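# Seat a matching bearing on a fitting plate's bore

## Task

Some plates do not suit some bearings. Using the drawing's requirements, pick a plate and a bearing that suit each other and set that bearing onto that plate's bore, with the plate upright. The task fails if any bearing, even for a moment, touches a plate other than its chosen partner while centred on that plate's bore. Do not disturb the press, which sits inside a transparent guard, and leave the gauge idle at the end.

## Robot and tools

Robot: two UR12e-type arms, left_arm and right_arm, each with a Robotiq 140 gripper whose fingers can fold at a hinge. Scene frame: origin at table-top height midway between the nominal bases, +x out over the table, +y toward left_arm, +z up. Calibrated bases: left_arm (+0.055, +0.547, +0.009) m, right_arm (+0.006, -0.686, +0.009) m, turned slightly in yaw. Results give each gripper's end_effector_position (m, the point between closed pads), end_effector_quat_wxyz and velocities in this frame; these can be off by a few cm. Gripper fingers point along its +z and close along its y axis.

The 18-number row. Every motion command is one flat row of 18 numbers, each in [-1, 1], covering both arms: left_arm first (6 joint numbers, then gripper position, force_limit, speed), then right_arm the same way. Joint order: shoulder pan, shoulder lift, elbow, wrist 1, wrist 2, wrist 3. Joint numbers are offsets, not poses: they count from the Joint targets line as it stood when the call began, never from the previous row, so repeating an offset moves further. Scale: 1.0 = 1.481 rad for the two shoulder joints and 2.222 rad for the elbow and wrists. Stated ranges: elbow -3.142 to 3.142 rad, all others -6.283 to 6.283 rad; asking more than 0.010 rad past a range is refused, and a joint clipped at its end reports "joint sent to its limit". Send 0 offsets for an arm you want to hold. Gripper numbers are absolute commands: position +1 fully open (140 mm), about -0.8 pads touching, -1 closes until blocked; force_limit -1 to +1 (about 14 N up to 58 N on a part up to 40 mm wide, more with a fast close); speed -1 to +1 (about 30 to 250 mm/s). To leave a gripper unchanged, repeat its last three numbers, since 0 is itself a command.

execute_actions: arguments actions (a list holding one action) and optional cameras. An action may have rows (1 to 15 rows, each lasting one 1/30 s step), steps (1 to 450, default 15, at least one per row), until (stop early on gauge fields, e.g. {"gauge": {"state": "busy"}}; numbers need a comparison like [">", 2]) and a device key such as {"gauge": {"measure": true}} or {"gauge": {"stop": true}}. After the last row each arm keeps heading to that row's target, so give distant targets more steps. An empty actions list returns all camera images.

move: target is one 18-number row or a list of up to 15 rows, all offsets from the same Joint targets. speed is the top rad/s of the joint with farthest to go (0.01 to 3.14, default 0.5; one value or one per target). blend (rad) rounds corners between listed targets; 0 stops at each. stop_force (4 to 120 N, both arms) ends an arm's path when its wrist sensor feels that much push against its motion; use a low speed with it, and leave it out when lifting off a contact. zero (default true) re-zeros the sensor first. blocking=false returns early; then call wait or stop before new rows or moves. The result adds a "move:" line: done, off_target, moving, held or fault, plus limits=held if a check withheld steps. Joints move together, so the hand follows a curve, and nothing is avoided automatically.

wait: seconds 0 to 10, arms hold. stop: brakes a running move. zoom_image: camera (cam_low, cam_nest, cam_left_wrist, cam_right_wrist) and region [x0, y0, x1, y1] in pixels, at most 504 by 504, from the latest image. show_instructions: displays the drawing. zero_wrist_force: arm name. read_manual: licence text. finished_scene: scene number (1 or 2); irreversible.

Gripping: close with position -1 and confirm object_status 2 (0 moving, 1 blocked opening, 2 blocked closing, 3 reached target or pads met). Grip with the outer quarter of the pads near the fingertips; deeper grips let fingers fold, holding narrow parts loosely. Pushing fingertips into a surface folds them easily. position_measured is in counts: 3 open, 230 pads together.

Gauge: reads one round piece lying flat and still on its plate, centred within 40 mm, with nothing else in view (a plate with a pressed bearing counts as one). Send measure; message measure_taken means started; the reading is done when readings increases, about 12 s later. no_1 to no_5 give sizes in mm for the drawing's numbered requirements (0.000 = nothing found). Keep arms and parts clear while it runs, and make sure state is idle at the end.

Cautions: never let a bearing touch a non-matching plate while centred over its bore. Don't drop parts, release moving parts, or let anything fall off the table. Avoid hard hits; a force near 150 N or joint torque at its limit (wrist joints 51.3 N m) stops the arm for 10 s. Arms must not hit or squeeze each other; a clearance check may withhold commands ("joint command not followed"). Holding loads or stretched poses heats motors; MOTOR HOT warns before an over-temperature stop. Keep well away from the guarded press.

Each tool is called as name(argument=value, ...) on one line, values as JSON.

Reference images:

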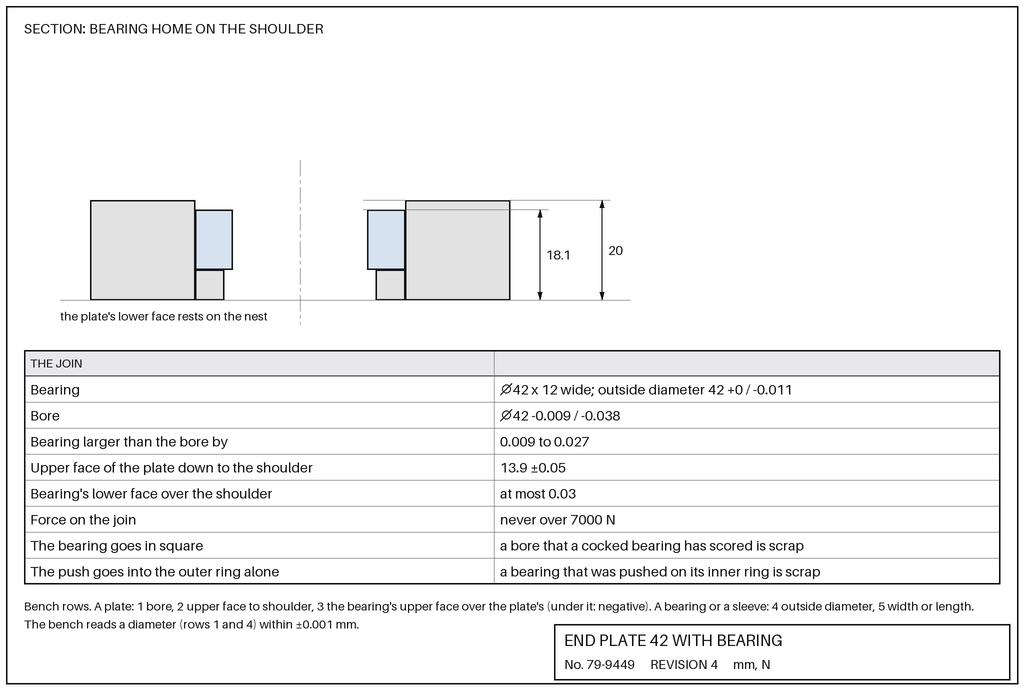

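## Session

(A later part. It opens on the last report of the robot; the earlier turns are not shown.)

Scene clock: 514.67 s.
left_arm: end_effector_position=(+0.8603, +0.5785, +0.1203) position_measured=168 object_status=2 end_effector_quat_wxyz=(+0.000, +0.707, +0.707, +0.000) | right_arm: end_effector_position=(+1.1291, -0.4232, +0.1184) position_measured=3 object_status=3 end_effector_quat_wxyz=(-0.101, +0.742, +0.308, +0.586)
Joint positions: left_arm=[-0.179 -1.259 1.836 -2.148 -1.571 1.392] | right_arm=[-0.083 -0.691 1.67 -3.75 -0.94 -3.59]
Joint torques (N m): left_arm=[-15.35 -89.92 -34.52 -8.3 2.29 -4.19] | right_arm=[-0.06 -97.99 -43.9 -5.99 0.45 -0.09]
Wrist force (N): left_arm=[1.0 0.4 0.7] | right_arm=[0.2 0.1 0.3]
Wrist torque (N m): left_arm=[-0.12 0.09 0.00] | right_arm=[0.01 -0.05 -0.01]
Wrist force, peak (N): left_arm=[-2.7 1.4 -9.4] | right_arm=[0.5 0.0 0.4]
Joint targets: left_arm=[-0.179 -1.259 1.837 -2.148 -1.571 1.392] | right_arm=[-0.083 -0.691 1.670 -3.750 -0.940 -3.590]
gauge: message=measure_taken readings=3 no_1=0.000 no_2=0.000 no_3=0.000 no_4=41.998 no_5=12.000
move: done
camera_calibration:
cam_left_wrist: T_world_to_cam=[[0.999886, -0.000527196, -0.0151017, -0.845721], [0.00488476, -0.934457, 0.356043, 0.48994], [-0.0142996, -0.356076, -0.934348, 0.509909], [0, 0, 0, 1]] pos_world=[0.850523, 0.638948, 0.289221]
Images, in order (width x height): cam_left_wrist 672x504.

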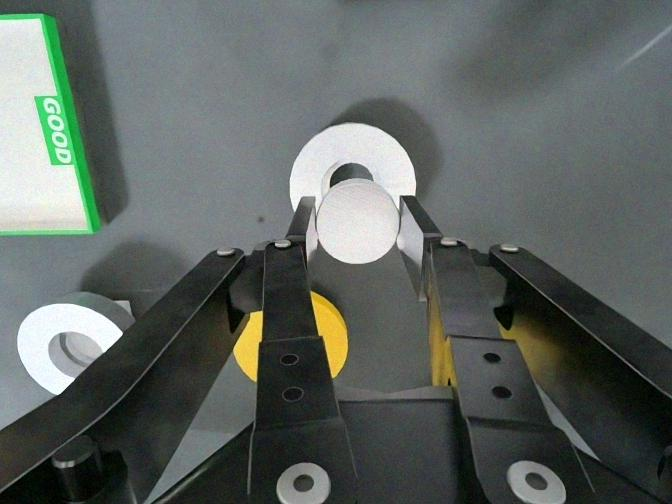

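move(target=[[0,0.0421,0.0199,-0.0484,0,0,-1,-0.5,-1,0,0,0,0,0,0,1,1,1],[0,0.0518,0.0234,-0.0583,0,0,-1,-0.5,-1,0,0,0,0,0,0,1,1,1]], speed=[0.08,0.01], stop_force=5, cameras=["cam_left_wrist"])

zoom_image(camera="cam_left_wrist", region=[250, 110, 470, 330])

Scene clock: 533.17 s.
left_arm: end_effector_position=(+0.8607, +0.5784, +0.0549) position_measured=168 object_status=2 end_effector_quat_wxyz=(+0.000, +0.707, +0.707, +0.000) | right_arm: end_effector_position=(+1.1291, -0.4232, +0.1184) position_measured=3 object_status=3 end_effector_quat_wxyz=(-0.101, +0.742, +0.308, +0.586)
Joint positions: left_arm=[-0.179 -1.193 1.883 -2.262 -1.571 1.392] | right_arm=[-0.083 -0.691 1.67 -3.75 -0.94 -3.59]
Joint torques (N m): left_arm=[-14.55 -90.69 -43.36 -3.14 2.41 -3.83] | right_arm=[-0.68 -97.89 -43.96 -6.06 0.33 0.16]
Wrist force (N): left_arm=[0.6 -0.3 -1.3] | right_arm=[0.1 -0.2 0.2]
Wrist torque (N m): left_arm=[-0.24 0.12 -0.04] | right_arm=[-0.03 -0.01 -0.01]
Wrist force, peak (N): left_arm=[2.7 -1.7 -8.7] | right_arm=[0.3 0.5 -0.1]
Joint targets: left_arm=[-0.179 -1.193 1.883 -2.262 -1.571 1.392] | right_arm=[-0.083 -0.691 1.670 -3.750 -0.940 -3.590]
gauge: message=measure_taken readings=3 no_1=0.000 no_2=0.000 no_3=0.000 no_4=41.998 no_5=12.000
move: contact (left_arm); path passed 1 of 2 targets; left_arm: the wrist 1 is farthest, 0.016 rad from its target
camera_calibration:
cam_left_wrist: T_world_to_cam=[[0.999899, -0.000399405, -0.0141894, -0.847309], [0.00468235, -0.934376, 0.356257, 0.513203], [-0.0134005, -0.356288, -0.93428, 0.448126], [0, 0, 0, 1]] pos_world=[0.850826, 0.638847, 0.22382]
Images, in order (width x height): cam_left_wrist 672x504.

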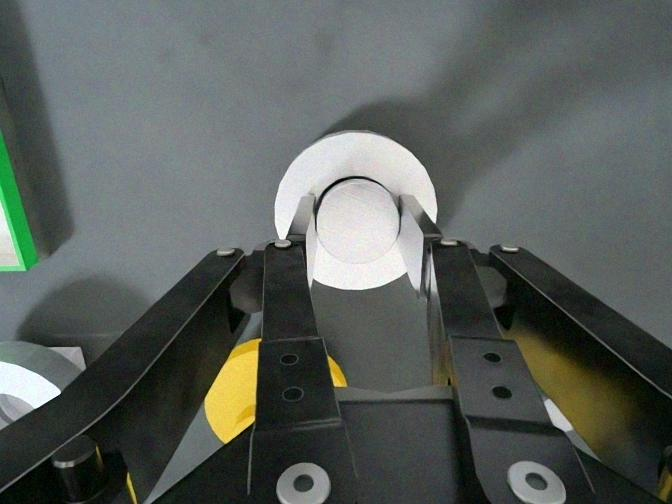

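Scaled by 2.291 from the camera's 672x504 image, which has a finer 960x720 frame.

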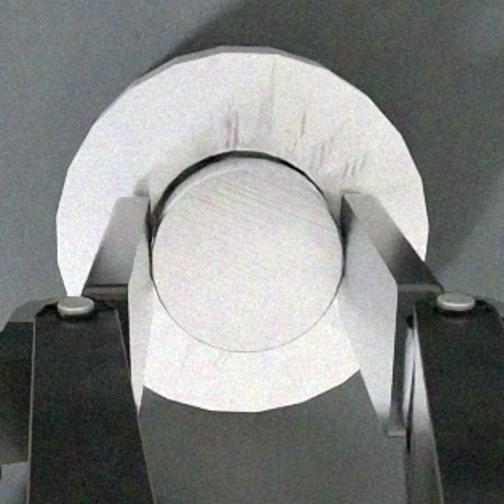

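zoom_image(camera="cam_left_wrist", region=[300, 160, 420, 280])

Scaled by 4.200 from the camera's 672x504 image, which has a finer 960x720 frame.

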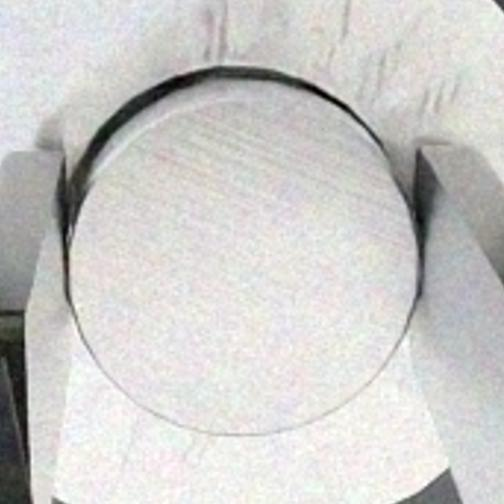

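move(target=[[0,-0.003,-0.0013,0.0039,0,0,-1,-0.5,-1,0,0,0,0,0,0,1,1,1],[0.0007,-0.0038,-0.0005,0.0036,0,0,-1,-0.5,-1,0,0,0,0,0,0,1,1,1]], speed=0.03)

move(target=[0,0.0082,0.0031,-0.0086,0,0,-1,-0.5,-1,0,0,0,0,0,0,1,1,1], speed=0.01, stop_force=5, cameras=["cam_left_wrist"])

zoom_image(camera="cam_left_wrist", region=[300, 160, 420, 280])

Scene clock: 567.17 s.
left_arm: end_effector_position=(+0.8596, +0.5792, +0.0590) position_measured=168 object_status=2 end_effector_quat_wxyz=(+0.000, +0.707, +0.707, +0.000) | right_arm: end_effector_position=(+1.1291, -0.4232, +0.1184) position_measured=3 object_status=3 end_effector_quat_wxyz=(-0.101, +0.742, +0.308, +0.586)
Joint positions: left_arm=[-0.178 -1.198 1.881 -2.254 -1.571 1.392] | right_arm=[-0.083 -0.691 1.67 -3.75 -0.94 -3.59]
Joint torques (N m): left_arm=[15.38 -92.44 -31.78 -8.55 2.42 -3.35] | right_arm=[0.52 -98.23 -44.3 -5.77 1.01 0.08]
Wrist force (N): left_arm=[0.7 -0.2 0.9] | right_arm=[0.3 0.1 0.1]
Wrist torque (N m): left_arm=[-0.29 0.17 -0.05] | right_arm=[0.03 -0.07 -0.01]
Wrist force, peak (N): left_arm=[0.3 -0.6 -1.6] | right_arm=[0.3 0.0 0.6]
Joint targets: left_arm=[-0.178 -1.198 1.882 -2.254 -1.571 1.392] | right_arm=[-0.083 -0.691 1.670 -3.750 -0.940 -3.590]
gauge: message=measure_taken readings=3 no_1=0.000 no_2=0.000 no_3=0.000 no_4=41.998 no_5=12.000
move: done

Scene clock: 569.30 s.
left_arm: end_effector_position=(+0.8595, +0.5794, +0.0544) position_measured=168 object_status=2 end_effector_quat_wxyz=(+0.000, +0.707, +0.707, +0.000) | right_arm: end_effector_position=(+1.1291, -0.4232, +0.1184) position_measured=3 object_status=3 end_effector_quat_wxyz=(-0.101, +0.742, +0.308, +0.586)
Joint positions: left_arm=[-0.178 -1.193 1.885 -2.262 -1.571 1.392] | right_arm=[-0.083 -0.691 1.67 -3.75 -0.94 -3.59]
Joint torques (N m): left_arm=[16.67 -90.18 -42.73 -3.03 2.51 -3.32] | right_arm=[1.28 -99.07 -43.53 -6.28 0.57 -0.42]
Wrist force (N): left_arm=[0.8 1.2 -1.2] | right_arm=[0.2 0.2 0.2]
Wrist torque (N m): left_arm=[-0.11 0.24 -0.04] | right_arm=[0.05 -0.05 -0.01]
Wrist force, peak (N): left_arm=[0.3 -2.7 -9.4] | right_arm=[0.3 -0.4 0.2]
Joint targets: left_arm=[-0.178 -1.193 1.885 -2.262 -1.571 1.392] | right_arm=[-0.083 -0.691 1.670 -3.750 -0.940 -3.590]
gauge: message=measure_taken readings=3 no_1=0.000 no_2=0.000 no_3=0.000 no_4=41.998 no_5=12.000
move: contact (left_arm); left_arm: the wrist 1 is farthest, 0.011 rad from its target
camera_calibration:
cam_left_wrist: T_world_to_cam=[[0.999881, 0.000630462, -0.0154325, -0.846676], [0.00608426, -0.934456, 0.356027, 0.513229], [-0.0141965, -0.356079, -0.934348, 0.448561], [0, 0, 0, 1]] pos_world=[0.849821, 0.639847, 0.223322]
Images, in order (width x height): cam_left_wrist 672x504.

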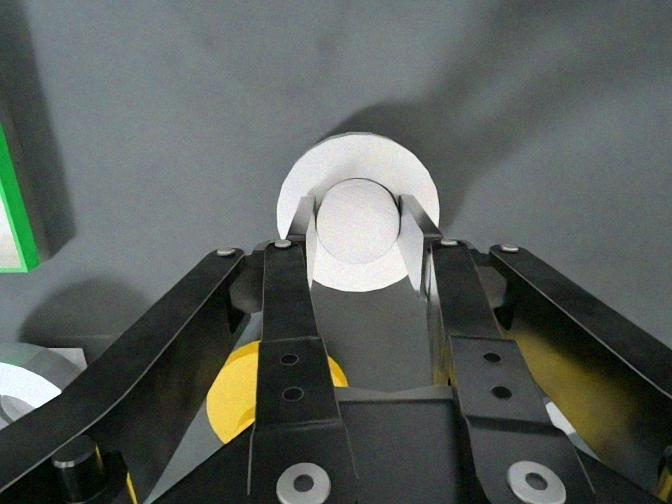

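Scaled by 4.200 from the camera's 672x504 image, which has a finer 960x720 frame.

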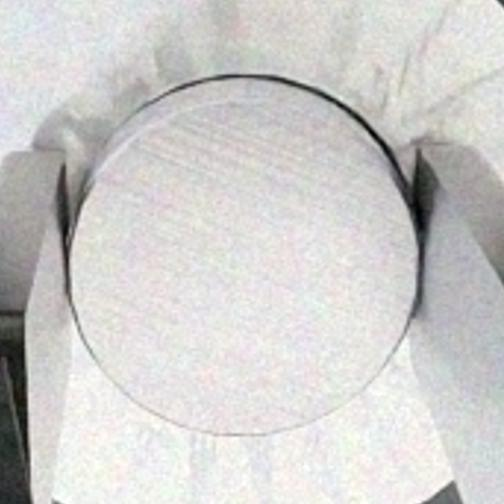

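move(target=[[0,0,0,0,0,0,0.239,-0.5,-1,0,0,0,0,0,0,1,1,1],[0,-0.0446,-0.0216,0.0513,0,0,0.239,-0.5,-1,0,0,0,0,0,0,1,1,1]], speed=[0.1,0.12], cameras=["cam_left_wrist"])

zoom_image(camera="cam_left_wrist", region=[280, 110, 430, 260])

Scene clock: 580.87 s.
left_arm: end_effector_position=(+0.8600, +0.5793, +0.1204) position_measured=99 object_status=3 end_effector_quat_wxyz=(+0.000, +0.707, +0.707, +0.000) | right_arm: end_effector_position=(+1.1291, -0.4232, +0.1184) position_measured=3 object_status=3 end_effector_quat_wxyz=(-0.101, +0.742, +0.308, +0.586)
Joint positions: left_arm=[-0.178 -1.259 1.837 -2.148 -1.571 1.392] | right_arm=[-0.083 -0.691 1.67 -3.75 -0.94 -3.59]
Joint torques (N m): left_arm=[7.72 -88.25 -46.72 -2.93 2.41 -3.23] | right_arm=[-1.16 -97.13 -44.13 -5.84 0.55 0.46]
Wrist force (N): left_arm=[0.9 0.3 -0.3] | right_arm=[0.1 0.0 0.0]
Wrist torque (N m): left_arm=[-0.13 0.11 0.00] | right_arm=[0.01 -0.02 -0.01]
Wrist force, peak (N): left_arm=[1.4 0.9 -1.3] | right_arm=[0.5 -0.3 0.2]
Joint targets: left_arm=[-0.178 -1.260 1.837 -2.148 -1.571 1.392] | right_arm=[-0.083 -0.691 1.670 -3.750 -0.940 -3.590]
gauge: message=measure_taken readings=3 no_1=0.000 no_2=0.000 no_3=0.000 no_4=41.998 no_5=12.000
move: done
camera_calibration:
cam_left_wrist: T_world_to_cam=[[0.999882, 0.000665827, -0.015339, -0.846207], [0.00608401, -0.934456, 0.356028, 0.489599], [-0.0140965, -0.356079, -0.934349, 0.510208], [0, 0, 0, 1]] pos_world=[0.850321, 0.639747, 0.289422]
Images, in order (width x height): cam_left_wrist 672x504.

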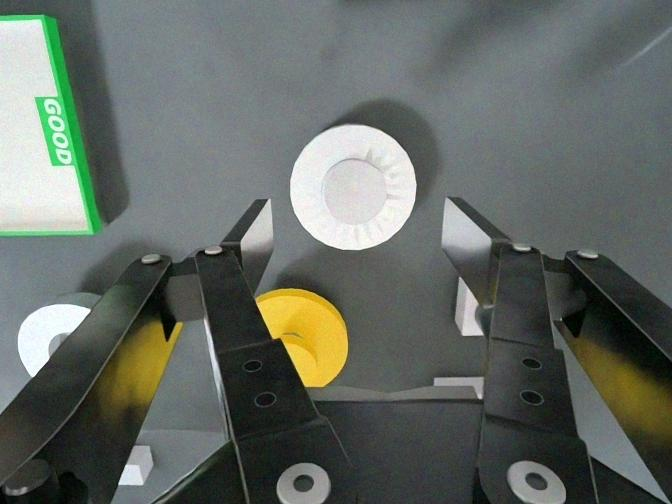

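Scaled by 3.360 from the camera's 672x504 image, which has a finer 960x720 frame.

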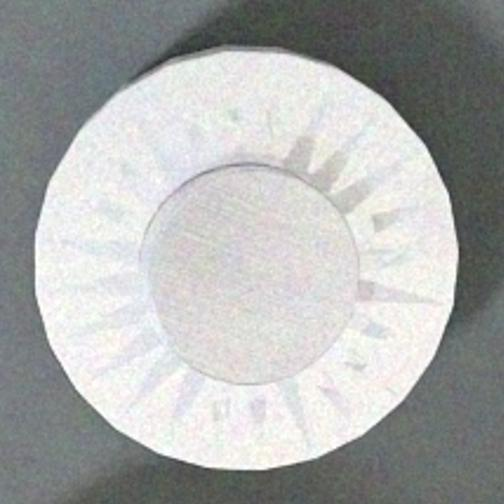

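Well centred.

finished_scene(scene=2)

The scene is finished: the task was done.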